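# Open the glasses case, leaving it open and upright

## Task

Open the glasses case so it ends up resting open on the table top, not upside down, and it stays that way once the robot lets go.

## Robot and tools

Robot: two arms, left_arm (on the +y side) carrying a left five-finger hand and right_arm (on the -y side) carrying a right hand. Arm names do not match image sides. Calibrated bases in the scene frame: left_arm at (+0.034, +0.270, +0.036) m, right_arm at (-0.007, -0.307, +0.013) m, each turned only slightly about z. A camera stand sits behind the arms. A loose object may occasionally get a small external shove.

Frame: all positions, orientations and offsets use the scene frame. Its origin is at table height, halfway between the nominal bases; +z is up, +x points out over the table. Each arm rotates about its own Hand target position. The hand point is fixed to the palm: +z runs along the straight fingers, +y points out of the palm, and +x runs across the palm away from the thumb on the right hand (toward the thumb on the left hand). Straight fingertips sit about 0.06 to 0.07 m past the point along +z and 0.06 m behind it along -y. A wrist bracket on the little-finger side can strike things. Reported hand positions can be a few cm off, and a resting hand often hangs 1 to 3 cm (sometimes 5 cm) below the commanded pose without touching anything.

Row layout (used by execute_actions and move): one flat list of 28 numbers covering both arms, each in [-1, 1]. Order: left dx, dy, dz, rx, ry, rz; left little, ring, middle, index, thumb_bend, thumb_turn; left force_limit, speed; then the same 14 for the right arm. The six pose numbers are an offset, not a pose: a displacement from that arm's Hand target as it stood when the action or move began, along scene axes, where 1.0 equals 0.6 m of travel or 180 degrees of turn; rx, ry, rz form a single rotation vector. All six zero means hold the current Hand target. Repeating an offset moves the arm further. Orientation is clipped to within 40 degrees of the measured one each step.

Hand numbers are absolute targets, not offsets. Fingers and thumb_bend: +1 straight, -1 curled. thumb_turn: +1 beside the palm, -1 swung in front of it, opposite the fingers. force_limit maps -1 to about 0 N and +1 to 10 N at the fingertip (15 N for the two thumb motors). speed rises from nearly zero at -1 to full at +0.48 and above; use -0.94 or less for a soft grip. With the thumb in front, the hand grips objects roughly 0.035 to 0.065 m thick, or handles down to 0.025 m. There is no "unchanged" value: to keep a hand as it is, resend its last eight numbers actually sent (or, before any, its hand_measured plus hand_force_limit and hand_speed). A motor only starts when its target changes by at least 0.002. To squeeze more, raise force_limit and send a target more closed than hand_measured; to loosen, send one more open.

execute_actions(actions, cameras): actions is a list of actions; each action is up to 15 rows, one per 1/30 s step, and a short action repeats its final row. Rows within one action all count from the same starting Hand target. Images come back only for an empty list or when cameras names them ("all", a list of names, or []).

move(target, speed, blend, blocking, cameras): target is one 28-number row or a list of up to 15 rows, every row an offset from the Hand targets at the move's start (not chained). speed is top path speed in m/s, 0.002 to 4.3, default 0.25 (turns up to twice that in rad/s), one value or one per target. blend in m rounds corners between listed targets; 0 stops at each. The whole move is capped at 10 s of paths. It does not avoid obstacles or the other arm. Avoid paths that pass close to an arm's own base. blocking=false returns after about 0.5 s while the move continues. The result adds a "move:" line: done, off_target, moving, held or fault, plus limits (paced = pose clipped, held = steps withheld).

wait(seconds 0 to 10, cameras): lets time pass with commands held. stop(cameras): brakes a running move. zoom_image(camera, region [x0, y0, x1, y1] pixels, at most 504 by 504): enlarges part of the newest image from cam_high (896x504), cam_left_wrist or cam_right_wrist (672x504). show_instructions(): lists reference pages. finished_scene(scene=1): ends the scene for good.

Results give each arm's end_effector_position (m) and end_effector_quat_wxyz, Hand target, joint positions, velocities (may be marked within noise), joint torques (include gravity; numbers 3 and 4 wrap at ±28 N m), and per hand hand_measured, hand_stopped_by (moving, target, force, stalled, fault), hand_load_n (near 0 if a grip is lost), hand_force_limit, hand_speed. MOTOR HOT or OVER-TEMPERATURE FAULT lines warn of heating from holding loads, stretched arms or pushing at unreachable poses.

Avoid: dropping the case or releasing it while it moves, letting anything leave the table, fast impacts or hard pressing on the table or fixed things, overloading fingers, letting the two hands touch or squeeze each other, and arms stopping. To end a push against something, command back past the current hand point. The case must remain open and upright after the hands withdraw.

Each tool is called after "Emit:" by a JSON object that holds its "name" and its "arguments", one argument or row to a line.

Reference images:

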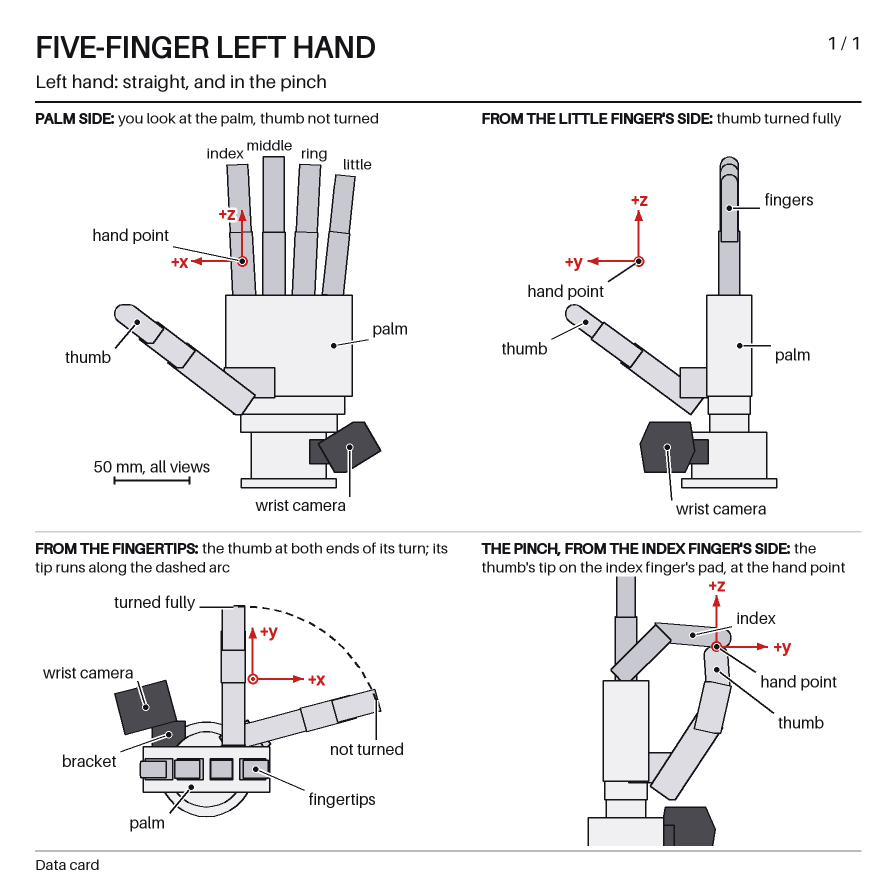

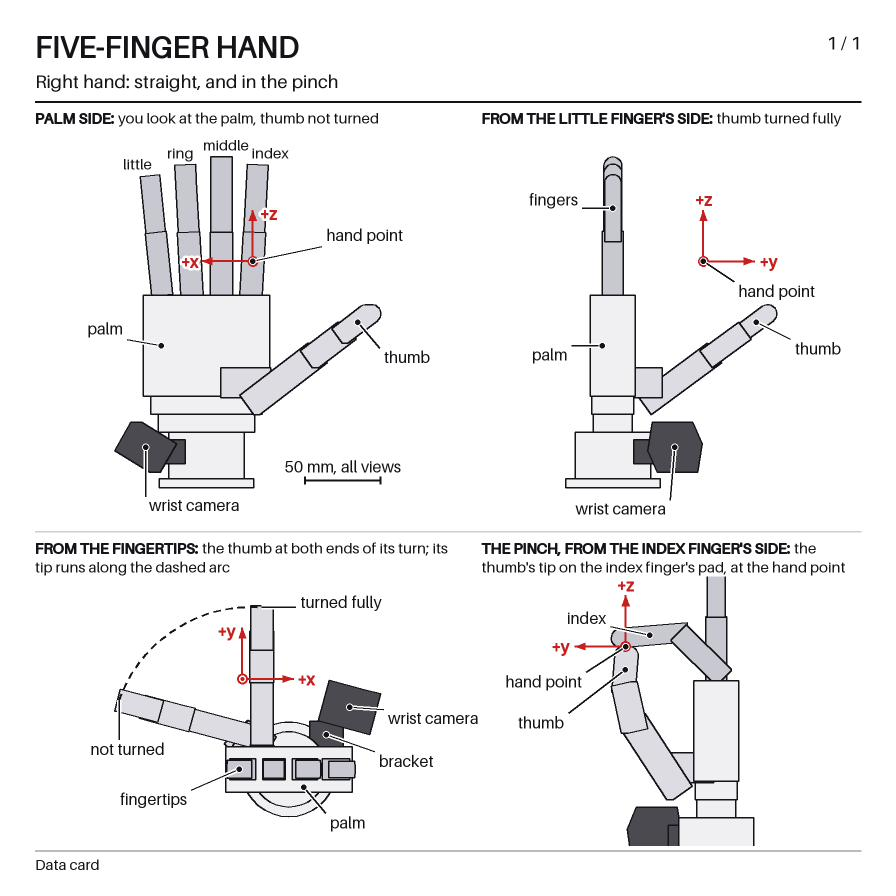

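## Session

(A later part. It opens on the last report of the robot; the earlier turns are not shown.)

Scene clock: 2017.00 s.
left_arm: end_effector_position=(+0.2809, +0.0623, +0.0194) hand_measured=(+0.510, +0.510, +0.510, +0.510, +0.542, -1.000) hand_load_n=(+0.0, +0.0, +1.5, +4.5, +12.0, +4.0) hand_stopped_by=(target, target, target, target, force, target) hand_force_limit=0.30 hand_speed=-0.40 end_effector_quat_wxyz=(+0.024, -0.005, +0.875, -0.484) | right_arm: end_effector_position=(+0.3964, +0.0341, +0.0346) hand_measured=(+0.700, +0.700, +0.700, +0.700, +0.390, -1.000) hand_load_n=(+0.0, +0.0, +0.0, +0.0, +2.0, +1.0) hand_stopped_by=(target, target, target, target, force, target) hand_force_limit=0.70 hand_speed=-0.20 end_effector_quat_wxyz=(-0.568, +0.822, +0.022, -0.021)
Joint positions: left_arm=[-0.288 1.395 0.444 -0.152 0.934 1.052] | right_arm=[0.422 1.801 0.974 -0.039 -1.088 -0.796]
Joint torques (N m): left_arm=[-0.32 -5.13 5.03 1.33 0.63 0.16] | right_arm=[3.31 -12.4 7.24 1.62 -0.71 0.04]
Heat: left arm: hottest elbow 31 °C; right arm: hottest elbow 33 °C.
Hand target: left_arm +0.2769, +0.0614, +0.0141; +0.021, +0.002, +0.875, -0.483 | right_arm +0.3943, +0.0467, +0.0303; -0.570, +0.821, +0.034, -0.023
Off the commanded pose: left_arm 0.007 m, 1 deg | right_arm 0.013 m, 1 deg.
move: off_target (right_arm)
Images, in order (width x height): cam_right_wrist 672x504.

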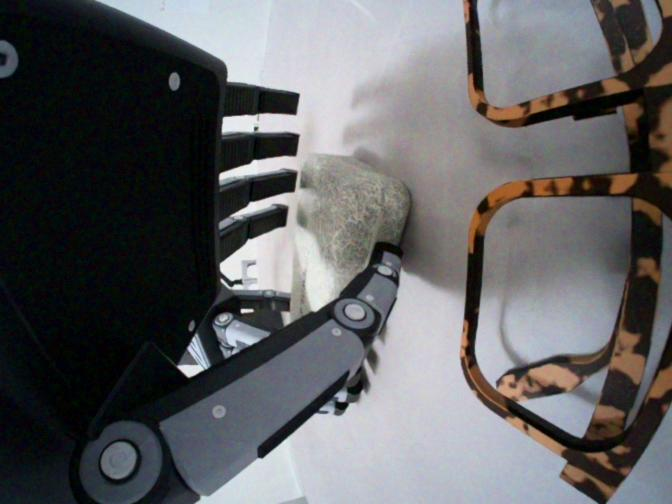

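Emit:
{"name": "move", "arguments": {
  "target": [0,0,0.0,0,0,0, 0.51,0.51,0.51,0.51,0.2,-1,0.3,-0.4, 0.0,0.008,0.05,0,0,0, 0.7,0.7,0.7,0.7,0.394,-1,0.7,-0.2],
  "speed": 0.04,
  "cameras": ["cam_right_wrist","cam_left_wrist"]
}}

Emit:
{"name": "zoom_image", "arguments": {
  "camera": "cam_right_wrist",
  "region": [290, 150, 440, 300]
}}

Scene clock: 2040.20 s.
left_arm: end_effector_position=(+0.2807, +0.0621, +0.0196) hand_measured=(+0.510, +0.510, +0.510, +0.510, +0.542, -1.000) hand_load_n=(+0.0, +0.0, +2.0, +4.0, +12.0, +3.0) hand_stopped_by=(target, target, target, target, force, target) hand_force_limit=0.30 hand_speed=-0.40 end_effector_quat_wxyz=(+0.023, -0.005, +0.875, -0.484) | right_arm: end_effector_position=(+0.3926, +0.0339, +0.0375) hand_measured=(+0.700, +0.700, +0.700, +0.700, +0.390, -1.000) hand_load_n=(+0.0, +0.0, +0.0, +0.0, +2.5, -1.0) hand_stopped_by=(target, target, target, target, force, target) hand_force_limit=0.70 hand_speed=-0.20 end_effector_quat_wxyz=(-0.561, +0.827, +0.015, -0.025)
Joint positions: left_arm=[-0.288 1.395 0.444 -0.152 0.935 1.051] | right_arm=[0.428 1.786 0.974 -0.07 -1.072 -0.791]
Joint torques (N m): left_arm=[-0.32 -5.13 5.04 1.35 0.58 0.17] | right_arm=[3.9 -15.21 9.14 0.43 -1.15 0.22]
Heat: left arm: hottest elbow 31 °C; right arm: hottest elbow 33 °C.
Hand target: left_arm +0.2769, +0.0614, +0.0141; +0.021, +0.002, +0.875, -0.483 | right_arm +0.3942, +0.0515, +0.0604; -0.570, +0.821, +0.034, -0.023
Off the commanded pose: left_arm 0.007 m, 1 deg | right_arm 0.029 m, 3 deg.
move: off_target (right_arm)
Images, in order (width x height): cam_left_wrist 672x504, cam_right_wrist 672x504.

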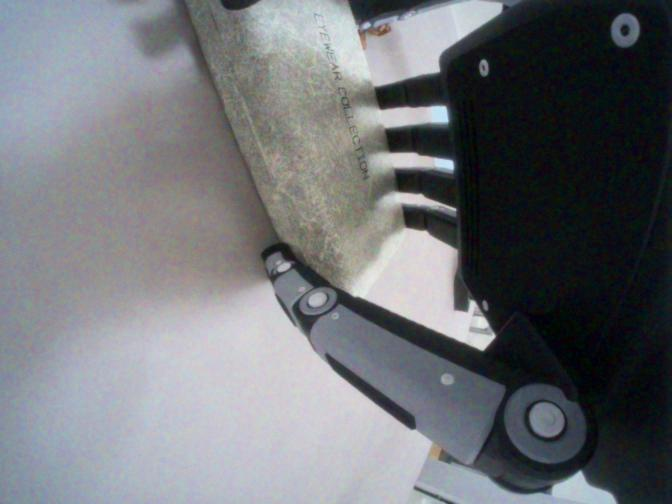

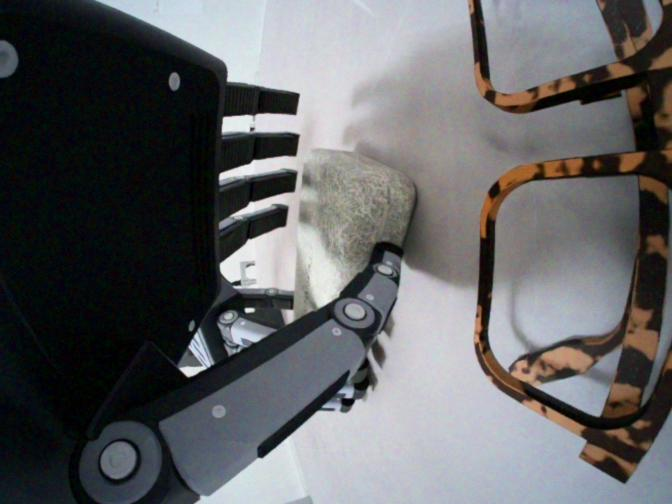

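Scaled by 3.360 from the camera's 672x504 image, which has a finer 960x720 frame.

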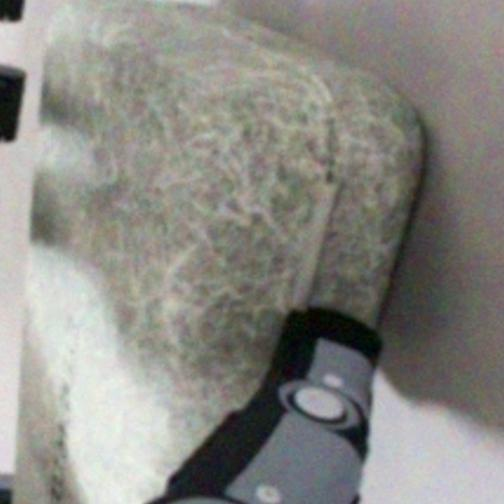

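Emit:
{"name": "move", "arguments": {
  "target": [0,0,0.0,0,0,0, 0.51,0.51,0.51,0.51,0.2,-1,0.3,-0.4, 0.0,0.0,0.025,0,0,0, 0.7,0.7,0.7,0.7,0.394,-1,0.7,-0.2],
  "speed": 0.04,
  "cameras": ["cam_right_wrist"]
}}

Emit:
{"name": "zoom_image", "arguments": {
  "camera": "cam_right_wrist",
  "region": [290, 150, 440, 300]
}}

Scene clock: 2050.53 s.
left_arm: end_effector_position=(+0.2807, +0.0621, +0.0196) hand_measured=(+0.510, +0.510, +0.510, +0.510, +0.542, -1.000) hand_load_n=(+0.0, +0.0, +2.0, +4.0, +12.0, +3.0) hand_stopped_by=(target, target, target, target, force, target) hand_force_limit=0.30 hand_speed=-0.40 end_effector_quat_wxyz=(+0.023, -0.005, +0.875, -0.484) | right_arm: end_effector_position=(+0.3868, +0.0337, +0.0492) hand_measured=(+0.700, +0.700, +0.700, +0.700, +0.390, -1.000) hand_load_n=(-0.5, +0.0, +0.0, +0.0, +3.0, +0.0) hand_stopped_by=(target, target, target, target, force, target) hand_force_limit=0.70 hand_speed=-0.20 end_effector_quat_wxyz=(-0.559, +0.828, +0.014, -0.031)
Joint positions: left_arm=[-0.288 1.395 0.444 -0.152 0.935 1.051] | right_arm=[0.432 1.756 0.974 -0.112 -1.072 -0.791]
Joint torques (N m): left_arm=[-0.32 -5.13 5.01 1.33 0.57 0.17] | right_arm=[3.25 -15.27 10.25 0.51 -1.17 0.19]
Heat: left arm: hottest elbow 31 °C; right arm: hottest elbow 33 °C.
Hand target: left_arm +0.2769, +0.0615, +0.0141; +0.021, +0.002, +0.875, -0.483 | right_arm +0.3943, +0.0515, +0.0754; -0.570, +0.821, +0.034, -0.022
Off the commanded pose: left_arm 0.007 m, 1 deg | right_arm 0.033 m, 3 deg.
move: off_target (right_arm)
Images, in order (width x height): cam_right_wrist 672x504.

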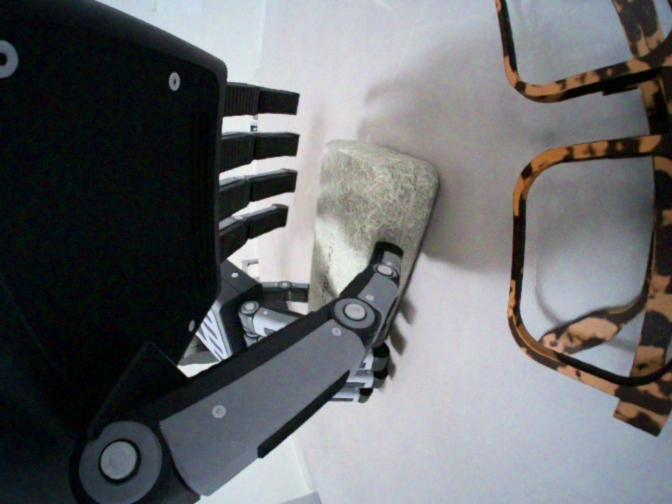

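Scaled by 3.360 from the camera's 672x504 image, which has a finer 960x720 frame.

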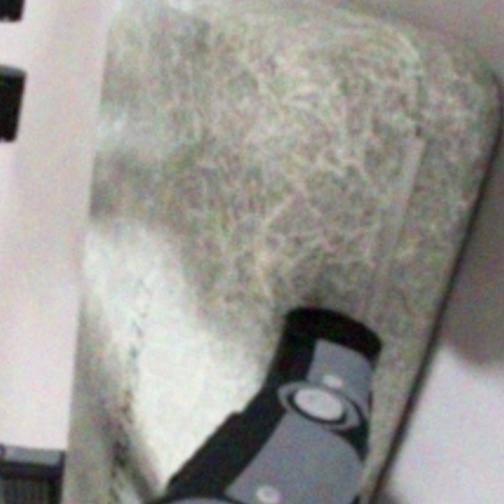

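Emit:
{"name": "wait", "arguments": {
  "seconds": 0,
  "cameras": ["cam_left_wrist"]
}}

Emit:
{"name": "zoom_image", "arguments": {
  "camera": "cam_left_wrist",
  "region": [170, 0, 270, 100]
}}

Emit:
{"name": "zoom_image", "arguments": {
  "camera": "cam_left_wrist",
  "region": [200, 80, 320, 200]
}}

Scene clock: 2087.67 s.
left_arm: end_effector_position=(+0.2807, +0.0621, +0.0196) hand_measured=(+0.510, +0.510, +0.510, +0.510, +0.542, -1.000) hand_load_n=(+0.0, +0.0, +2.0, +4.0, +12.0, +3.0) hand_stopped_by=(target, target, target, target, force, target) hand_force_limit=0.30 hand_speed=-0.40 end_effector_quat_wxyz=(+0.023, -0.005, +0.875, -0.484) | right_arm: end_effector_position=(+0.3868, +0.0337, +0.0492) hand_measured=(+0.700, +0.700, +0.700, +0.700, +0.390, -1.000) hand_load_n=(+0.0, +0.0, +0.0, +0.0, +2.5, +0.0) hand_stopped_by=(target, target, target, target, force, target) hand_force_limit=0.70 hand_speed=-0.20 end_effector_quat_wxyz=(-0.559, +0.828, +0.014, -0.031)
Joint positions: left_arm=[-0.288 1.395 0.444 -0.152 0.935 1.051] | right_arm=[0.432 1.756 0.974 -0.112 -1.072 -0.791]
Joint torques (N m): left_arm=[-0.32 -5.19 5.03 1.33 0.57 0.17] | right_arm=[3.31 -15.38 10.3 0.49 -1.16 0.19]
Heat: left arm: hottest elbow 31 °C; right arm: hottest elbow 34 °C.
Hand target: left_arm +0.2769, +0.0615, +0.0141; +0.021, +0.002, +0.875, -0.483 | right_arm +0.3943, +0.0515, +0.0754; -0.570, +0.821, +0.034, -0.022
Off the commanded pose: left_arm 0.007 m, 1 deg | right_arm 0.033 m, 3 deg.
Images, in order (width x height): cam_left_wrist 672x504.

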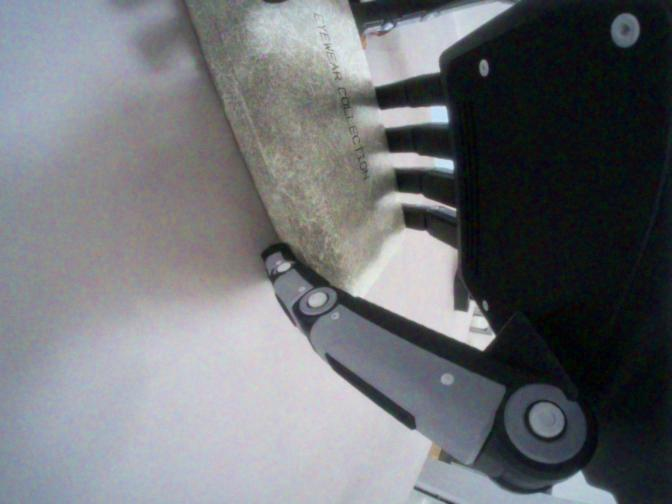

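Scaled by 5.040 from the camera's 672x504 image, which has a finer 960x720 frame.

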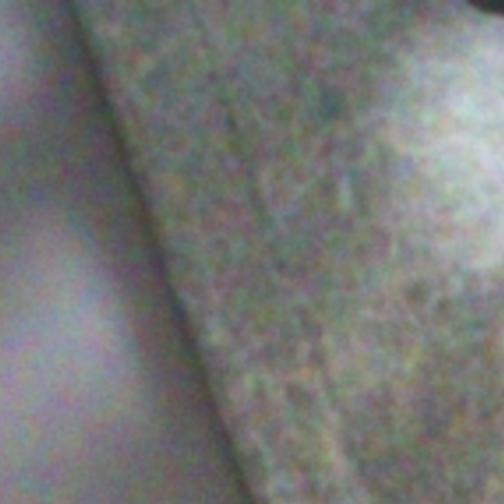

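Scaled by 4.200 from the camera's 672x504 image, which has a finer 960x720 frame.

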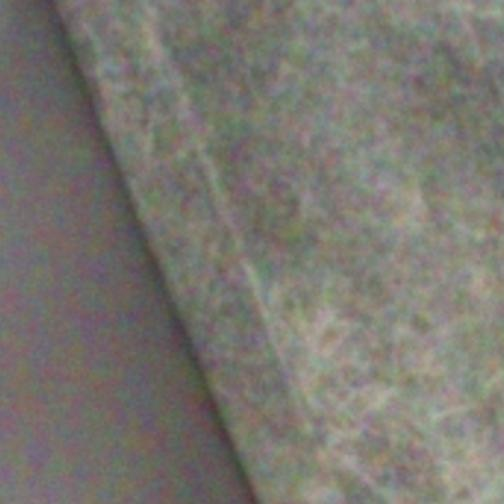

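Emit:
{"name": "move", "arguments": {
  "target": [
    [0,0,0.0,0,0,0, 0.51,0.51,0.51,0.51,0.2,-1,0.3,-0.4, 0,0,0,0,0,0, 0.7,0.7,0.7,0.7,1,-1,0.6,0.0],
    [0,0,0.0,0,0,0, 0.51,0.51,0.51,0.51,0.2,-1,0.3,-0.4, 0.0,0,0.05,-0.099,-0.004,0, 0.7,0.7,0.7,0.7,1,-1,0.6,0.0],
    [0,0,0.0,0,0,0, 0.51,0.51,0.51,0.51,0.2,-1,0.3,-0.4, 0.0,0.005,-0.057,-0.099,-0.004,0, 0.7,0.7,0.7,0.7,1,-1,0.6,0.0]
  ],
  "speed": 0.08,
  "cameras": ["cam_right_wrist"]
}}

Emit:
{"name": "zoom_image", "arguments": {
  "camera": "cam_right_wrist",
  "region": [240, 130, 490, 380]
}}

Scene clock: 2130.20 s.
left_arm: end_effector_position=(+0.2806, +0.0620, +0.0196) hand_measured=(+0.510, +0.510, +0.510, +0.510, +0.542, -1.000) hand_load_n=(+0.0, +1.5, +2.5, +3.5, +12.5, +0.5) hand_stopped_by=(target, target, target, target, force, target) hand_force_limit=0.30 hand_speed=-0.40 end_effector_quat_wxyz=(+0.023, -0.005, +0.874, -0.485) | right_arm: end_effector_position=(+0.3937, +0.0496, +0.0452) hand_measured=(+0.700, +0.700, +0.700, +0.700, +1.000, -1.000) hand_load_n=(+0.0, +0.0, +0.0, +0.0, +0.0, +0.0) hand_stopped_by=(target, target, target, target, target, target) hand_force_limit=0.60 hand_speed=0.00 end_effector_quat_wxyz=(-0.435, +0.900, +0.027, -0.025)
Joint positions: left_arm=[-0.288 1.395 0.444 -0.152 0.936 1.051] | right_arm=[0.536 1.767 1.142 -0.471 -0.8 -0.923]
Joint torques (N m): left_arm=[-0.32 -5.25 5.03 1.33 0.53 0.17] | right_arm=[2.43 -13.39 7.73 1.09 -0.53 0]
Heat: left arm: hottest elbow 31 °C; right arm: hottest elbow 35 °C.
Hand target: left_arm +0.2769, +0.0615, +0.0141; +0.021, +0.002, +0.875, -0.483 | right_arm +0.3943, +0.0544, +0.0411; -0.436, +0.899, +0.034, -0.023
Off the commanded pose: left_arm 0.007 m, 1 deg | right_arm 0.006 m, 1 deg.
move: done
Images, in order (width x height): cam_right_wrist 672x504.

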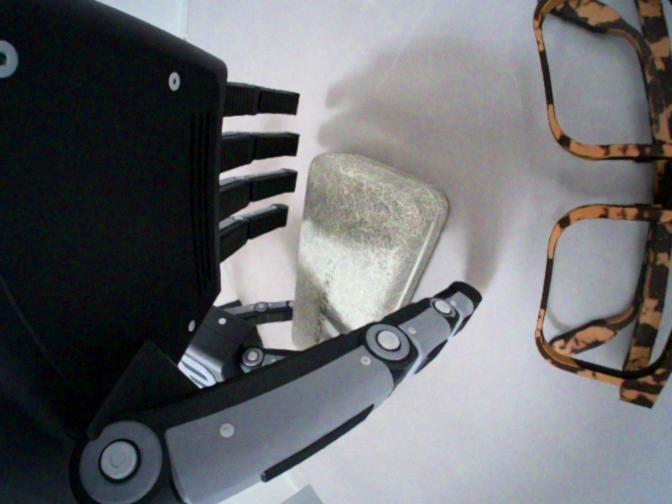

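Scaled by 2.016 from the camera's 672x504 image, which has a finer 960x720 frame.

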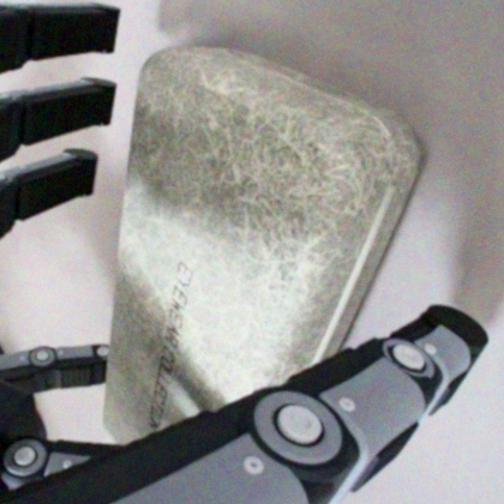

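Emit:
{"name": "move", "arguments": {
  "target": [
    [0,0,0.0,0,0,0, 0.51,0.51,0.51,0.51,0.2,-1,0.3,-0.4, 0,0,-0.002,0,0,0, 0.45,0.45,0.45,0.45,1,-1,0.0,-0.4],
    [0,0,0.0,0,0,0, 0.51,0.51,0.51,0.51,0.2,-1,0.3,-0.4, 0.0,0,-0.002,0,0,0, 0.45,0.45,0.45,0.45,0.3,-1,0.75,-0.5]
  ],
  "speed": 0.08,
  "cameras": ["cam_right_wrist","cam_left_wrist"]
}}

Emit:
{"name": "zoom_image", "arguments": {
  "camera": "cam_right_wrist",
  "region": [240, 130, 490, 380]
}}

Emit:
{"name": "zoom_image", "arguments": {
  "camera": "cam_left_wrist",
  "region": [170, 0, 320, 150]
}}

Scene clock: 2140.13 s.
left_arm: end_effector_position=(+0.2805, +0.0621, +0.0195) hand_measured=(+0.510, +0.510, +0.510, +0.510, +0.542, -1.000) hand_load_n=(+0.0, +0.0, +1.0, +4.5, +12.0, +4.5) hand_stopped_by=(target, target, target, target, force, target) hand_force_limit=0.30 hand_speed=-0.40 end_effector_quat_wxyz=(+0.022, -0.007, +0.875, -0.484) | right_arm: end_effector_position=(+0.3948, +0.0474, +0.0430) hand_measured=(+0.450, +0.450, +0.450, +0.450, +0.524, -1.000) hand_load_n=(+0.0, +0.0, +4.5, +5.5, +15.5, +0.0) hand_stopped_by=(target, target, target, target, force, target) hand_force_limit=0.75 hand_speed=-0.50 end_effector_quat_wxyz=(-0.431, +0.902, +0.025, -0.022)
Joint positions: left_arm=[-0.288 1.395 0.444 -0.152 0.934 1.048] | right_arm=[0.534 1.767 1.138 -0.468 -0.789 -0.923]
Joint torques (N m): left_arm=[-0.32 -5.25 5.03 1.33 0.61 0.21] | right_arm=[2.37 -13.57 7.91 1.11 -0.99 0.02]
Heat: left arm: hottest elbow 31 °C; right arm: hottest elbow 34 °C.
Hand target: left_arm +0.2769, +0.0615, +0.0141; +0.021, +0.002, +0.875, -0.483 | right_arm +0.3942, +0.0545, +0.0398; -0.436, +0.899, +0.034, -0.023
Off the commanded pose: left_arm 0.007 m, 1 deg | right_arm 0.008 m, 1 deg.
move: done
Images, in order (width x height): cam_left_wrist 672x504, cam_right_wrist 672x504.

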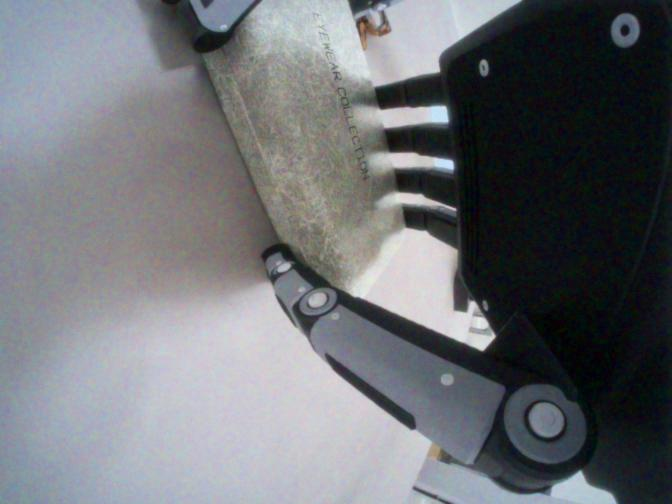

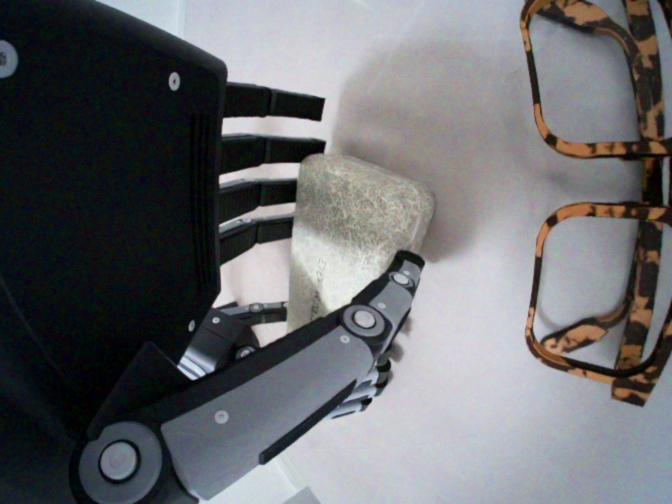

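Scaled by 2.016 from the camera's 672x504 image, which has a finer 960x720 frame.

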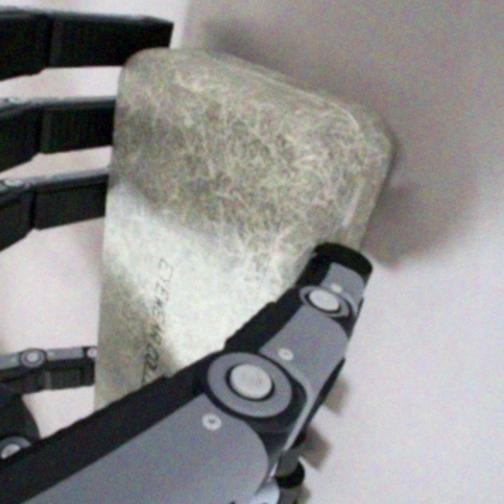

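Scaled by 3.360 from the camera's 672x504 image, which has a finer 960x720 frame.

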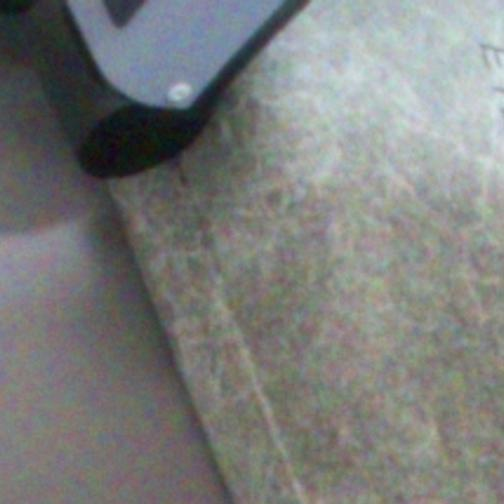

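Emit:
{"name": "move", "arguments": {
  "target": [
    [0,0,0.0,0,0,0, 0.51,0.51,0.51,0.51,0.2,-1,0.3,-0.4, 0,0,0,0,0,0, 0.7,0.7,0.7,0.7,1,-1,0.6,0.2],
    [0,0,0.0,0,0,0, 0.51,0.51,0.51,0.51,0.2,-1,0.3,-0.4, 0.0,0,0.07,0,0,0, 0.7,0.7,0.7,0.7,1,-1,0.6,0.0],
    [0,0,0.0,0,0,0, 0.51,0.51,0.51,0.51,0.2,-1,0.3,-0.4, 0.0,0.0,0.0075,0,0,0, 0.7,0.7,0.7,0.7,1,-1,0.6,0.0]
  ],
  "speed": 0.1,
  "cameras": []
}}

Emit:
{"name": "move", "arguments": {
  "target": [
    [0,0,0.0,0,0,0, 0.51,0.51,0.51,0.51,0.2,-1,0.3,-0.4, 0,0,0,0,0,0, 0.45,0.45,0.45,0.45,1,-1,0.0,-0.2],
    [0,0,0.0,0,0,0, 0.51,0.51,0.51,0.51,0.2,-1,0.3,-0.4, 0.0,0,0,0,0,0, 0.45,0.45,0.45,0.45,0.3,-1,0.75,-0.5]
  ],
  "speed": 0.08,
  "cameras": ["cam_left_wrist"]
}}

Emit:
{"name": "zoom_image", "arguments": {
  "camera": "cam_left_wrist",
  "region": [170, 0, 320, 150]
}}

Scene clock: 2150.77 s.
left_arm: end_effector_position=(+0.2804, +0.0619, +0.0196) hand_measured=(+0.510, +0.510, +0.510, +0.510, +0.542, -1.000) hand_load_n=(+0.0, +0.5, +2.5, +4.0, +12.0, +0.0) hand_stopped_by=(target, target, target, target, force, target) hand_force_limit=0.30 hand_speed=-0.40 end_effector_quat_wxyz=(+0.022, -0.006, +0.874, -0.485) | right_arm: end_effector_position=(+0.3934, +0.0494, +0.0479) hand_measured=(+0.700, +0.700, +0.700, +0.700, +1.000, -1.000) hand_load_n=(+0.0, +0.0, +0.0, +0.0, +0.0, +0.0) hand_stopped_by=(target, target, target, target, target, target) hand_force_limit=0.60 hand_speed=0.00 end_effector_quat_wxyz=(-0.433, +0.901, +0.028, -0.024)
Joint positions: left_arm=[-0.288 1.395 0.444 -0.152 0.936 1.048] | right_arm=[0.537 1.761 1.144 -0.479 -0.795 -0.924]
Joint torques (N m): left_arm=[-0.32 -5.25 5.03 1.33 0.53 0.2] | right_arm=[2.32 -13.22 7.86 1.14 -0.77 0.03]
Heat: left arm: hottest elbow 31 °C; right arm: hottest elbow 35 °C.
Hand target: left_arm +0.2769, +0.0615, +0.0141; +0.021, +0.002, +0.875, -0.483 | right_arm +0.3942, +0.0543, +0.0445; -0.436, +0.899, +0.034, -0.023
Off the commanded pose: left_arm 0.006 m, 1 deg | right_arm 0.006 m, 1 deg.
move: done; target 2's new numbers were sent with right_arm's hand 0.027 m and 3 deg from that target
No camera images: "cameras" was empty.

Scene clock: 2152.23 s.
left_arm: end_effector_position=(+0.2804, +0.0621, +0.0195) hand_measured=(+0.510, +0.510, +0.510, +0.510, +0.542, -1.000) hand_load_n=(+0.0, +0.0, +1.0, +5.0, +12.5, +4.0) hand_stopped_by=(target, target, target, target, force, target) hand_force_limit=0.30 hand_speed=-0.40 end_effector_quat_wxyz=(+0.022, -0.007, +0.875, -0.484) | right_arm: end_effector_position=(+0.3939, +0.0476, +0.0462) hand_measured=(+0.450, +0.450, +0.450, +0.450, +0.516, -1.000) hand_load_n=(+0.0, +0.5, +4.5, +4.5, +14.5, +0.5) hand_stopped_by=(target, target, target, target, force, target) hand_force_limit=0.75 hand_speed=-0.50 end_effector_quat_wxyz=(-0.431, +0.902, +0.026, -0.022)
Joint positions: left_arm=[-0.288 1.395 0.444 -0.152 0.935 1.047] | right_arm=[0.536 1.762 1.141 -0.479 -0.788 -0.924]
Joint torques (N m): left_arm=[-0.32 -5.25 5.03 1.35 0.57 0.21] | right_arm=[2.08 -13.57 7.97 1.14 -1.08 0.01]
Heat: left arm: hottest elbow 31 °C; right arm: hottest elbow 35 °C.
Hand target: left_arm +0.2769, +0.0615, +0.0141; +0.021, +0.002, +0.875, -0.483 | right_arm +0.3942, +0.0545, +0.0444; -0.436, +0.899, +0.034, -0.023
Off the commanded pose: left_arm 0.006 m, 1 deg | right_arm 0.007 m, 1 deg.
move: done
Images, in order (width x height): cam_left_wrist 672x504.

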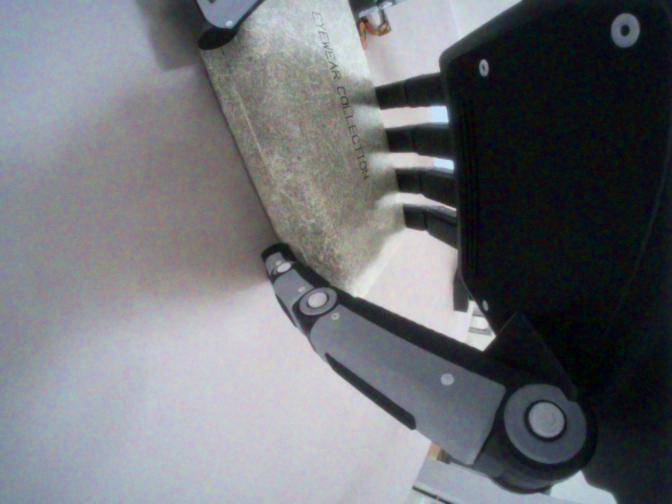

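Scaled by 3.360 from the camera's 672x504 image, which has a finer 960x720 frame.

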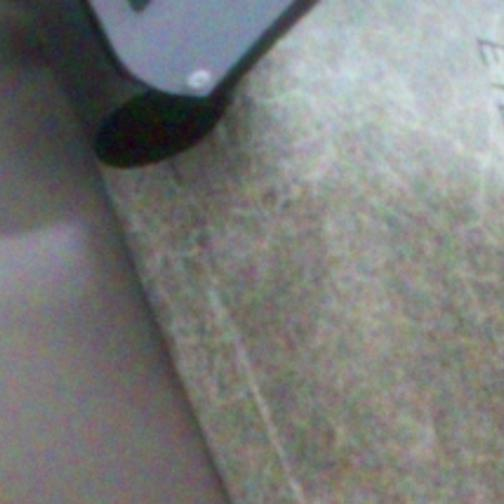

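Emit:
{"name": "move", "arguments": {
  "target": [
    [0,0,0,0,0,0,0.51,0.51,0.51,0.51,0.2,-1,0.3,-0.4,0,-0.004,0.008,0.03,0,0,0.44,0.44,0.44,0.44,0.29,-1,0.85,-0.6],
    [0,0,0,0,0,0,0.51,0.51,0.51,0.51,0.2,-1,0.3,-0.4,0,-0.009,0.016,0.06,0,0,0.43,0.43,0.43,0.43,0.28,-1,0.85,-0.6]
  ],
  "speed": 0.03,
  "cameras": ["cam_left_wrist","cam_high"]
}}

Scene clock: 2187.03 s.
left_arm: end_effector_position=(+0.2803, +0.0620, +0.0196) hand_measured=(+0.510, +0.510, +0.510, +0.510, +0.544, -1.000) hand_load_n=(+0.0, +1.5, +5.0, +8.0, +21.5, +2.5) hand_stopped_by=(target, target, target, target, force, target) hand_force_limit=0.30 hand_speed=-0.40 end_effector_quat_wxyz=(+0.022, -0.007, +0.874, -0.485) | right_arm: end_effector_position=(+0.3942, +0.0443, +0.0494) hand_measured=(+0.430, +0.430, +0.432, +0.432, +0.518, -1.000) hand_load_n=(+0.0, +2.5, +7.5, +8.0, +17.5, +1.5) hand_stopped_by=(target, target, target, target, force, target) hand_force_limit=0.85 hand_speed=-0.60 end_effector_quat_wxyz=(-0.510, +0.859, +0.027, -0.024)
Joint positions: left_arm=[-0.288 1.395 0.444 -0.152 0.936 1.047] | right_arm=[0.478 1.759 1.057 -0.285 -0.961 -0.876]
Joint torques (N m): left_arm=[-0.38 -5.25 5.03 1.35 0.54 0.21] | right_arm=[1.96 -14.45 6.95 1.46 -1.22 0.09]
Heat: left arm: hottest elbow 31 °C; right arm: hottest elbow 33 °C.
Hand target: left_arm +0.2769, +0.0615, +0.0141; +0.021, +0.002, +0.875, -0.483 | right_arm +0.3943, +0.0490, +0.0541; -0.518, +0.854, +0.036, -0.019
Off the commanded pose: left_arm 0.006 m, 1 deg | right_arm 0.007 m, 2 deg.
move: done
Images, in order (width x height): cam_high 896x504, cam_left_wrist 672x504.

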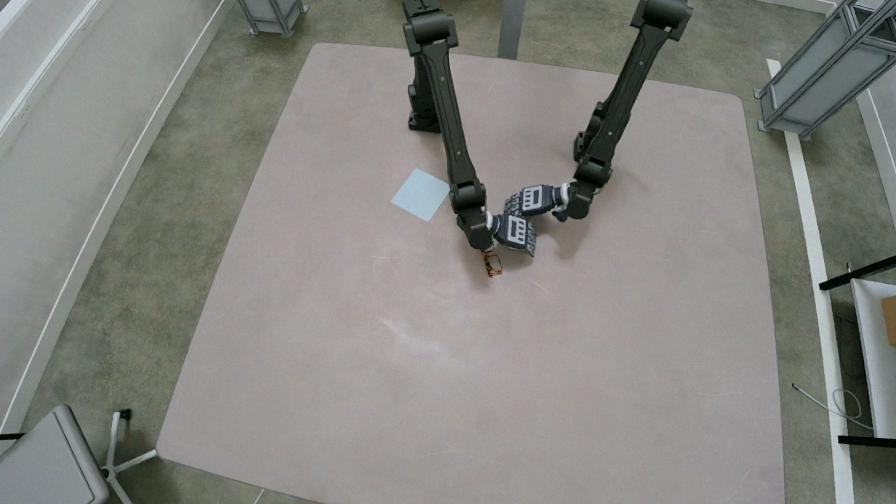

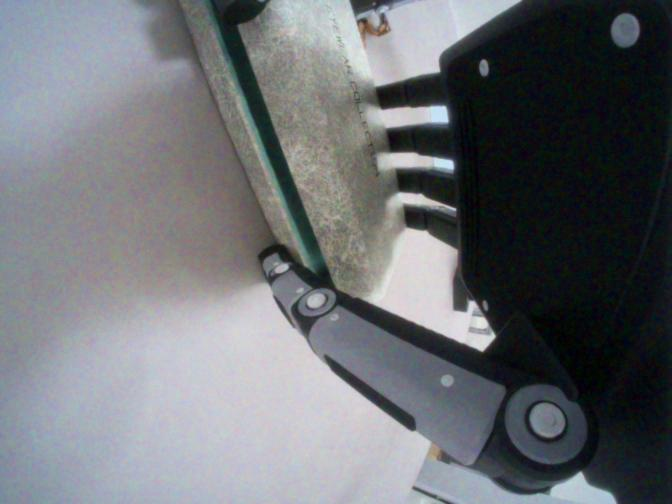

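Emit:
{"name": "move", "arguments": {
  "target": [
    [0,0,0,0,0,0,0.51,0.51,0.51,0.51,0.2,-1,0.3,-0.4,0,-0.003,0.005,0.028,0,0,0.43,0.43,0.43,0.43,0.28,-1,0.85,-0.6],
    [0,0,0,0,0,0,0.51,0.51,0.51,0.51,0.2,-1,0.3,-0.4,0,-0.007,0.010,0.056,0,0,0.43,0.43,0.43,0.43,0.28,-1,0.85,-0.6]
  ],
  "speed": 0.03,
  "cameras": ["cam_left_wrist"]
}}

Scene clock: 2210.83 s.
left_arm: end_effector_position=(+0.2803, +0.0620, +0.0197) hand_measured=(+0.510, +0.510, +0.510, +0.512, +0.544, -1.000) hand_load_n=(+0.0, +0.0, +1.0, +5.0, +12.0, +3.0) hand_stopped_by=(target, target, target, target, force, target) hand_force_limit=0.30 hand_speed=-0.40 end_effector_quat_wxyz=(+0.022, -0.007, +0.874, -0.485) | right_arm: end_effector_position=(+0.3925, +0.0405, +0.0580) hand_measured=(+0.430, +0.430, +0.432, +0.432, +0.514, -1.000) hand_load_n=(-0.5, +0.0, +0.0, +0.0, +2.5, +0.0) hand_stopped_by=(target, target, target, target, force, target) hand_force_limit=0.85 hand_speed=-0.60 end_effector_quat_wxyz=(-0.585, +0.810, +0.033, -0.016)
Joint positions: left_arm=[-0.288 1.395 0.444 -0.152 0.937 1.047] | right_arm=[0.428 1.759 0.961 -0.001 -1.116 -0.758]
Joint torques (N m): left_arm=[-0.32 -5.25 5.01 1.33 0.52 0.22] | right_arm=[1.85 -13.22 7.2 1.63 -1.17 0.16]
Heat: left arm: hottest elbow 31 °C; right arm: hottest elbow 33 °C.
Hand target: left_arm +0.2769, +0.0615, +0.0141; +0.021, +0.002, +0.875, -0.483 | right_arm +0.3942, +0.0448, +0.0600; -0.591, +0.805, +0.037, -0.016
Off the commanded pose: left_arm 0.007 m, 1 deg | right_arm 0.005 m, 1 deg.
move: done
Images, in order (width x height): cam_left_wrist 672x504.

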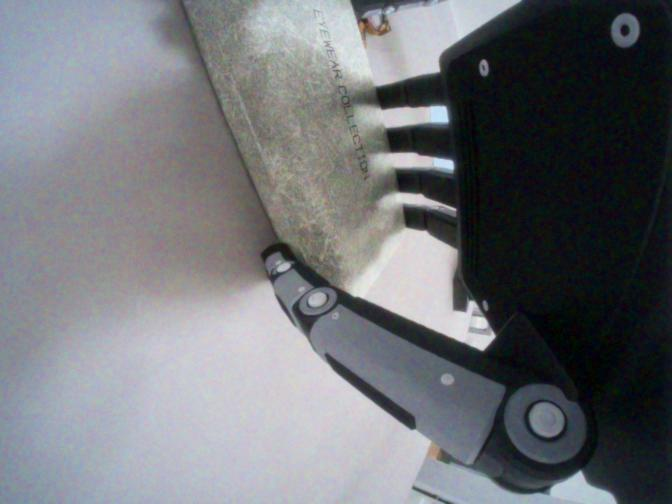

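Emit:
{"name": "move", "arguments": {
  "target": [
    [0,0,0,0,0,0,0.51,0.51,0.51,0.51,0.2,-1,0.3,-0.4,0,0,0.0,-0.04,0,0,0.7,0.7,0.7,0.7,0.8,-1,0.75,0.0],
    [0,0,0,0,0,0,0.51,0.51,0.51,0.51,0.2,-1,0.3,-0.4,-0.010,0.016,-0.026,-0.112,0,0,0.7,0.7,0.7,0.7,0.8,-1,0.75,0.0]
  ],
  "speed": 0.08
}}

Emit:
{"name": "zoom_image", "arguments": {
  "camera": "cam_left_wrist",
  "region": [170, 0, 420, 188]
}}

Scene clock: 2236.33 s.
left_arm: end_effector_position=(+0.2802, +0.0619, +0.0196) hand_measured=(+0.510, +0.510, +0.510, +0.512, +0.544, -1.000) hand_load_n=(-0.5, +0.0, +2.0, +4.5, +11.5, +0.0) hand_stopped_by=(target, target, target, target, force, target) hand_force_limit=0.30 hand_speed=-0.40 end_effector_quat_wxyz=(+0.021, -0.007, +0.874, -0.485) | right_arm: end_effector_position=(+0.3748, +0.0435, +0.0320) hand_measured=(+0.700, +0.700, +0.700, +0.700, +0.800, -1.000) hand_load_n=(+0.0, +0.0, +0.0, +0.0, +0.0, +0.0) hand_stopped_by=(target, target, target, target, target, target) hand_force_limit=0.75 hand_speed=0.00 end_effector_quat_wxyz=(-0.436, +0.899, +0.021, -0.035)
Joint positions: left_arm=[-0.288 1.396 0.444 -0.152 0.937 1.047] | right_arm=[0.539 1.757 1.08 -0.429 -0.809 -0.907]
Joint torques (N m): left_arm=[-0.32 -5.25 5.01 1.35 0.51 0.21] | right_arm=[2.2 -14.21 10.86 0.32 -0.53 -0.02]
Heat: left arm: hottest elbow 31 °C; right arm: hottest elbow 33 °C.
Hand target: left_arm +0.2769, +0.0615, +0.0141; +0.021, +0.002, +0.875, -0.483 | right_arm +0.3883, +0.0544, +0.0444; -0.441, +0.896, +0.034, -0.022
Off the commanded pose: left_arm 0.006 m, 1 deg | right_arm 0.021 m, 2 deg.
move: off_target (right_arm)

Scaled by 2.016 from the camera's 672x504 image, which has a finer 960x720 frame.
This view is cut from an older image: the scene may have changed since it was taken.

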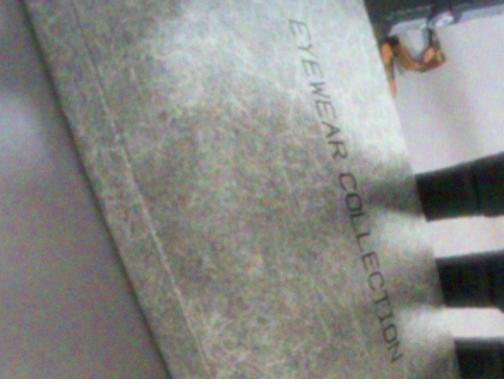

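Emit:
{"name": "move", "arguments": {
  "target": [
    [0,0,0,0,0,0,0.51,0.51,0.51,0.51,0.2,-1,0.3,-0.4,0.005,0.0,0.07,0.0,0,0,0.7,0.7,0.7,0.7,0.8,-1,0.75,0.0],
    [0,0,0,0,0,0,0.51,0.51,0.51,0.51,0.2,-1,0.3,-0.4,0.0,0,-0.002,0.003,0,0,0.7,0.7,0.7,0.7,0.8,-1,0.75,0.0]
  ],
  "speed": 0.08
}}

Scene clock: 2243.77 s.
left_arm: end_effector_position=(+0.2802, +0.0619, +0.0196) hand_measured=(+0.510, +0.510, +0.510, +0.512, +0.544, -1.000) hand_load_n=(+0.0, +0.0, +2.0, +4.5, +11.0, +0.0) hand_stopped_by=(target, target, target, target, force, target) hand_force_limit=0.30 hand_speed=-0.40 end_effector_quat_wxyz=(+0.021, -0.007, +0.874, -0.485) | right_arm: end_effector_position=(+0.3869, +0.0504, +0.0462) hand_measured=(+0.700, +0.700, +0.700, +0.700, +0.800, -1.000) hand_load_n=(+0.0, +0.0, +0.0, -0.5, +0.0, +0.0) hand_stopped_by=(target, target, target, target, target, target) hand_force_limit=0.75 hand_speed=0.00 end_effector_quat_wxyz=(-0.443, +0.896, +0.028, -0.024)
Joint positions: left_arm=[-0.288 1.396 0.444 -0.152 0.937 1.047] | right_arm=[0.539 1.752 1.114 -0.441 -0.811 -0.911]
Joint torques (N m): left_arm=[-0.32 -5.25 5.01 1.33 0.51 0.21] | right_arm=[2.02 -13.45 7.73 1.01 -0.79 0.02]
Heat: left arm: hottest elbow 31 °C; right arm: hottest elbow 33 °C.
Hand target: left_arm +0.2769, +0.0615, +0.0141; +0.021, +0.002, +0.875, -0.483 | right_arm +0.3883, +0.0543, +0.0431; -0.445, +0.894, +0.034, -0.022
Off the commanded pose: left_arm 0.006 m, 1 deg | right_arm 0.005 m, 1 deg.
move: done

Emit:
{"name": "move", "arguments": {
  "target": [
    [0,0,0,0,0,0,0.51,0.51,0.51,0.51,0.2,-1,0.3,-0.4,0.0,-0.005,0.0,-0.006,0,0,0.45,0.45,0.45,0.45,0.55,-1,0.75,-0.3],
    [0,0,0,0,0,0,0.51,0.51,0.51,0.51,0.2,-1,0.3,-0.4,0.0,-0.005,0.0,-0.006,0,0,0.45,0.45,0.45,0.45,0.3,-1,0.75,-0.5]
  ],
  "speed": 0.05,
  "cameras": ["cam_left_wrist"]
}}

Emit:
{"name": "zoom_image", "arguments": {
  "camera": "cam_left_wrist",
  "region": [170, 0, 320, 150]
}}

Scene clock: 2250.00 s.
left_arm: end_effector_position=(+0.2803, +0.0621, +0.0195) hand_measured=(+0.510, +0.510, +0.510, +0.512, +0.544, -1.000) hand_load_n=(+0.0, +0.0, +1.0, +5.0, +12.0, +3.5) hand_stopped_by=(target, target, target, target, force, target) hand_force_limit=0.30 hand_speed=-0.40 end_effector_quat_wxyz=(+0.022, -0.008, +0.874, -0.485) | right_arm: end_effector_position=(+0.3877, +0.0478, +0.0440) hand_measured=(+0.450, +0.450, +0.450, +0.450, +0.524, -1.000) hand_load_n=(+0.0, +4.0, +4.0, +3.0, +15.0, +3.0) hand_stopped_by=(target, target, target, target, force, target) hand_force_limit=0.75 hand_speed=-0.50 end_effector_quat_wxyz=(-0.438, +0.898, +0.028, -0.021)
Joint positions: left_arm=[-0.288 1.396 0.444 -0.152 0.936 1.046] | right_arm=[0.538 1.752 1.112 -0.444 -0.801 -0.917]
Joint torques (N m): left_arm=[-0.32 -5.25 5.01 1.35 0.55 0.22] | right_arm=[2.26 -13.57 8.32 0.36 -0.6 -0.01]
Heat: left arm: hottest elbow 31 °C; right arm: hottest elbow 33 °C.
Hand target: left_arm +0.2769, +0.0615, +0.0141; +0.021, +0.002, +0.875, -0.483 | right_arm +0.3882, +0.0514, +0.0432; -0.437, +0.899, +0.034, -0.022
Off the commanded pose: left_arm 0.006 m, 1 deg | right_arm 0.004 m, 1 deg.
move: done
Images, in order (width x height): cam_left_wrist 672x504.

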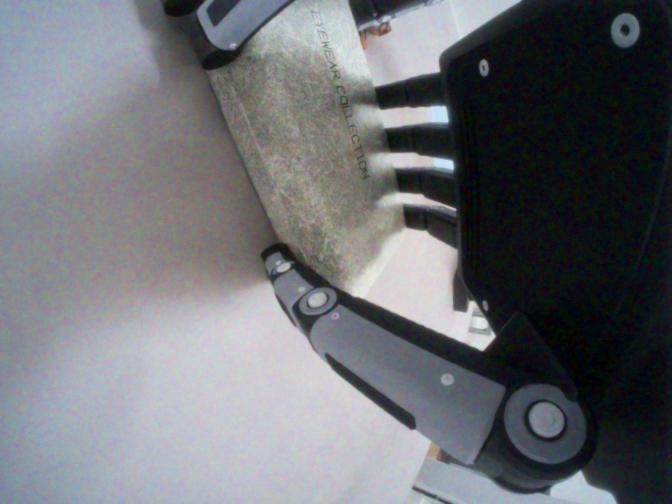

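Scaled by 3.360 from the camera's 672x504 image, which has a finer 960x720 frame.

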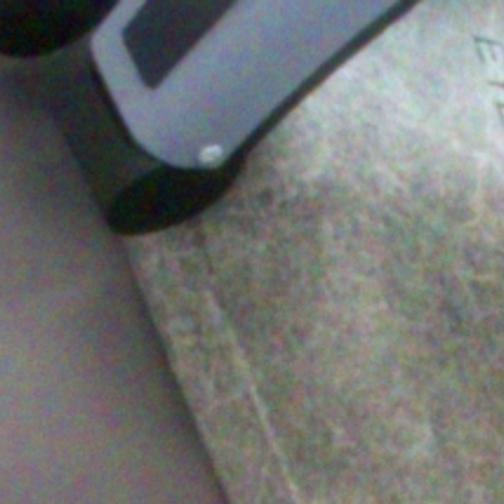

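Emit:
{"name": "move", "arguments": {
  "target": [
    [0,0,0,0,0,0,0.51,0.51,0.51,0.51,0.2,-1,0.3,-0.4,0,-0.001,0.010,0.031,0,0,0.44,0.44,0.44,0.44,0.29,-1,0.85,-0.6],
    [0,0,0,0,0,0,0.51,0.51,0.51,0.51,0.2,-1,0.3,-0.4,0,-0.004,0.018,0.062,0,0,0.43,0.43,0.43,0.43,0.28,-1,0.85,-0.6]
  ],
  "speed": 0.03,
  "cameras": ["cam_left_wrist"]
}}

Emit:
{"name": "zoom_image", "arguments": {
  "camera": "cam_left_wrist",
  "region": [170, 0, 320, 150]
}}

Scene clock: 2262.17 s.
left_arm: end_effector_position=(+0.2801, +0.0619, +0.0196) hand_measured=(+0.510, +0.510, +0.510, +0.512, +0.544, -1.000) hand_load_n=(+0.0, +0.5, +5.5, +8.0, +22.0, +2.0) hand_stopped_by=(target, target, target, target, force, target) hand_force_limit=0.30 hand_speed=-0.40 end_effector_quat_wxyz=(+0.021, -0.007, +0.874, -0.485) | right_arm: end_effector_position=(+0.3875, +0.0451, +0.0479) hand_measured=(+0.430, +0.432, +0.432, +0.432, +0.526, -1.000) hand_load_n=(+0.0, +6.5, +6.5, +6.0, +19.5, +4.0) hand_stopped_by=(target, target, target, target, force, target) hand_force_limit=0.85 hand_speed=-0.60 end_effector_quat_wxyz=(-0.514, +0.857, +0.027, -0.025)
Joint positions: left_arm=[-0.288 1.396 0.444 -0.152 0.937 1.046] | right_arm=[0.483 1.751 1.034 -0.257 -0.965 -0.862]
Joint torques (N m): left_arm=[-0.32 -5.25 5.03 1.33 0.49 0.21] | right_arm=[1.9 -14.51 6.84 1.36 -1.25 0.09]
Heat: left arm: hottest elbow 30 °C; right arm: hottest elbow 33 °C.
Hand target: left_arm +0.2769, +0.0615, +0.0141; +0.021, +0.002, +0.875, -0.483 | right_arm +0.3881, +0.0490, +0.0540; -0.522, +0.852, +0.036, -0.019
Off the commanded pose: left_arm 0.006 m, 1 deg | right_arm 0.007 m, 2 deg.
move: done
Images, in order (width x height): cam_left_wrist 672x504.

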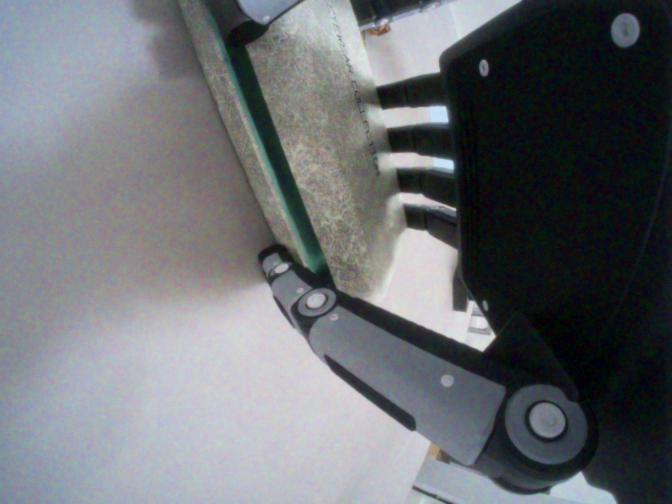

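Scaled by 3.360 from the camera's 672x504 image, which has a finer 960x720 frame.

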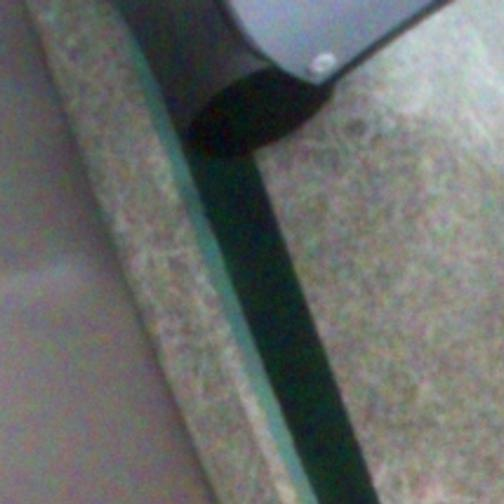

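Emit:
{"name": "move", "arguments": {
  "target": [
    [0,0,0,0,0,0,0.51,0.51,0.51,0.51,0.2,-1,0.3,-0.4,0,0,0,0,0,0,0.41,0.41,0.41,0.41,0.26,-1,1.0,-0.6],
    [0,0,0,0,0,0,0.51,0.51,0.51,0.51,0.2,-1,0.3,-0.4,0,-0.0025,0.002,0.028,0,0,0.40,0.40,0.40,0.40,0.25,-1,1.0,-0.6]
  ],
  "speed": 0.03,
  "cameras": ["cam_left_wrist"]
}}

Emit:
{"name": "zoom_image", "arguments": {
  "camera": "cam_left_wrist",
  "region": [170, 0, 320, 150]
}}

Scene clock: 2280.57 s.
left_arm: end_effector_position=(+0.2800, +0.0616, +0.0199) hand_measured=(+0.510, +0.510, +0.510, +0.512, +0.546, -1.000) hand_load_n=(+0.0, +2.5, +7.0, +9.0, +29.0, +1.0) hand_stopped_by=(target, target, target, target, force, target) hand_force_limit=0.30 hand_speed=-0.40 end_effector_quat_wxyz=(+0.021, -0.007, +0.874, -0.486) | right_arm: end_effector_position=(+0.3872, +0.0442, +0.0517) hand_measured=(+0.400, +0.402, +0.404, +0.404, +0.528, -1.000) hand_load_n=(+0.0, +8.5, +9.0, +9.5, +28.5, +4.0) hand_stopped_by=(target, target, target, target, force, target) hand_force_limit=1.00 hand_speed=-0.60 end_effector_quat_wxyz=(-0.551, +0.834, +0.028, -0.021)
Joint positions: left_arm=[-0.288 1.396 0.444 -0.152 0.939 1.046] | right_arm=[0.459 1.75 0.988 -0.122 -1.04 -0.806]
Joint torques (N m): left_arm=[-0.32 -5.25 5.03 1.35 0.42 0.22] | right_arm=[1.49 -13.68 6.87 1.61 -1.37 0.08]
Heat: left arm: hottest elbow 30 °C; right arm: hottest elbow 33 °C.
Hand target: left_arm +0.2769, +0.0615, +0.0140; +0.021, +0.002, +0.875, -0.483 | right_arm +0.3882, +0.0475, +0.0552; -0.559, +0.828, +0.037, -0.017
Off the commanded pose: left_arm 0.007 m, 1 deg | right_arm 0.005 m, 2 deg.
move: done
Images, in order (width x height): cam_left_wrist 672x504.

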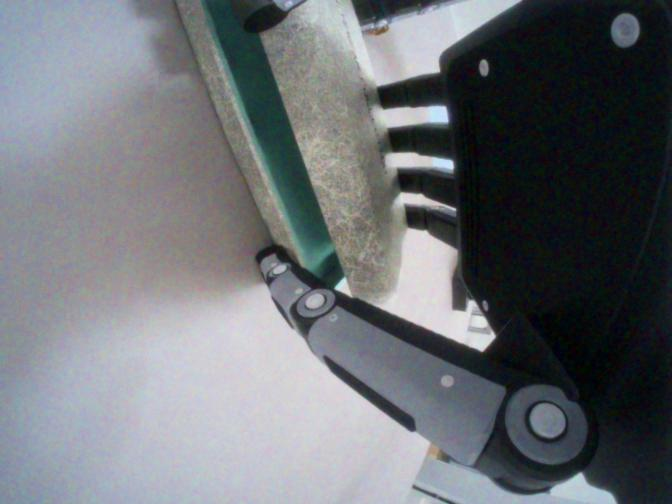

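Scaled by 3.360 from the camera's 672x504 image, which has a finer 960x720 frame.

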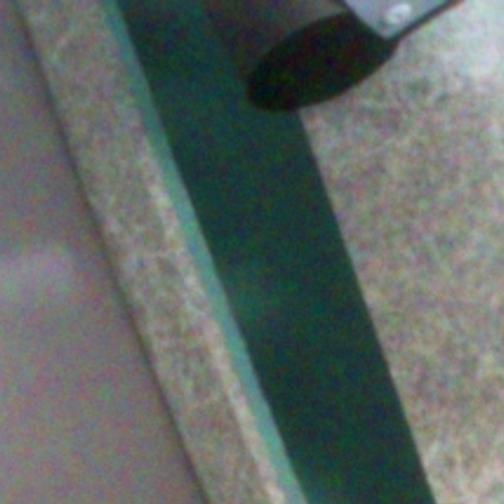

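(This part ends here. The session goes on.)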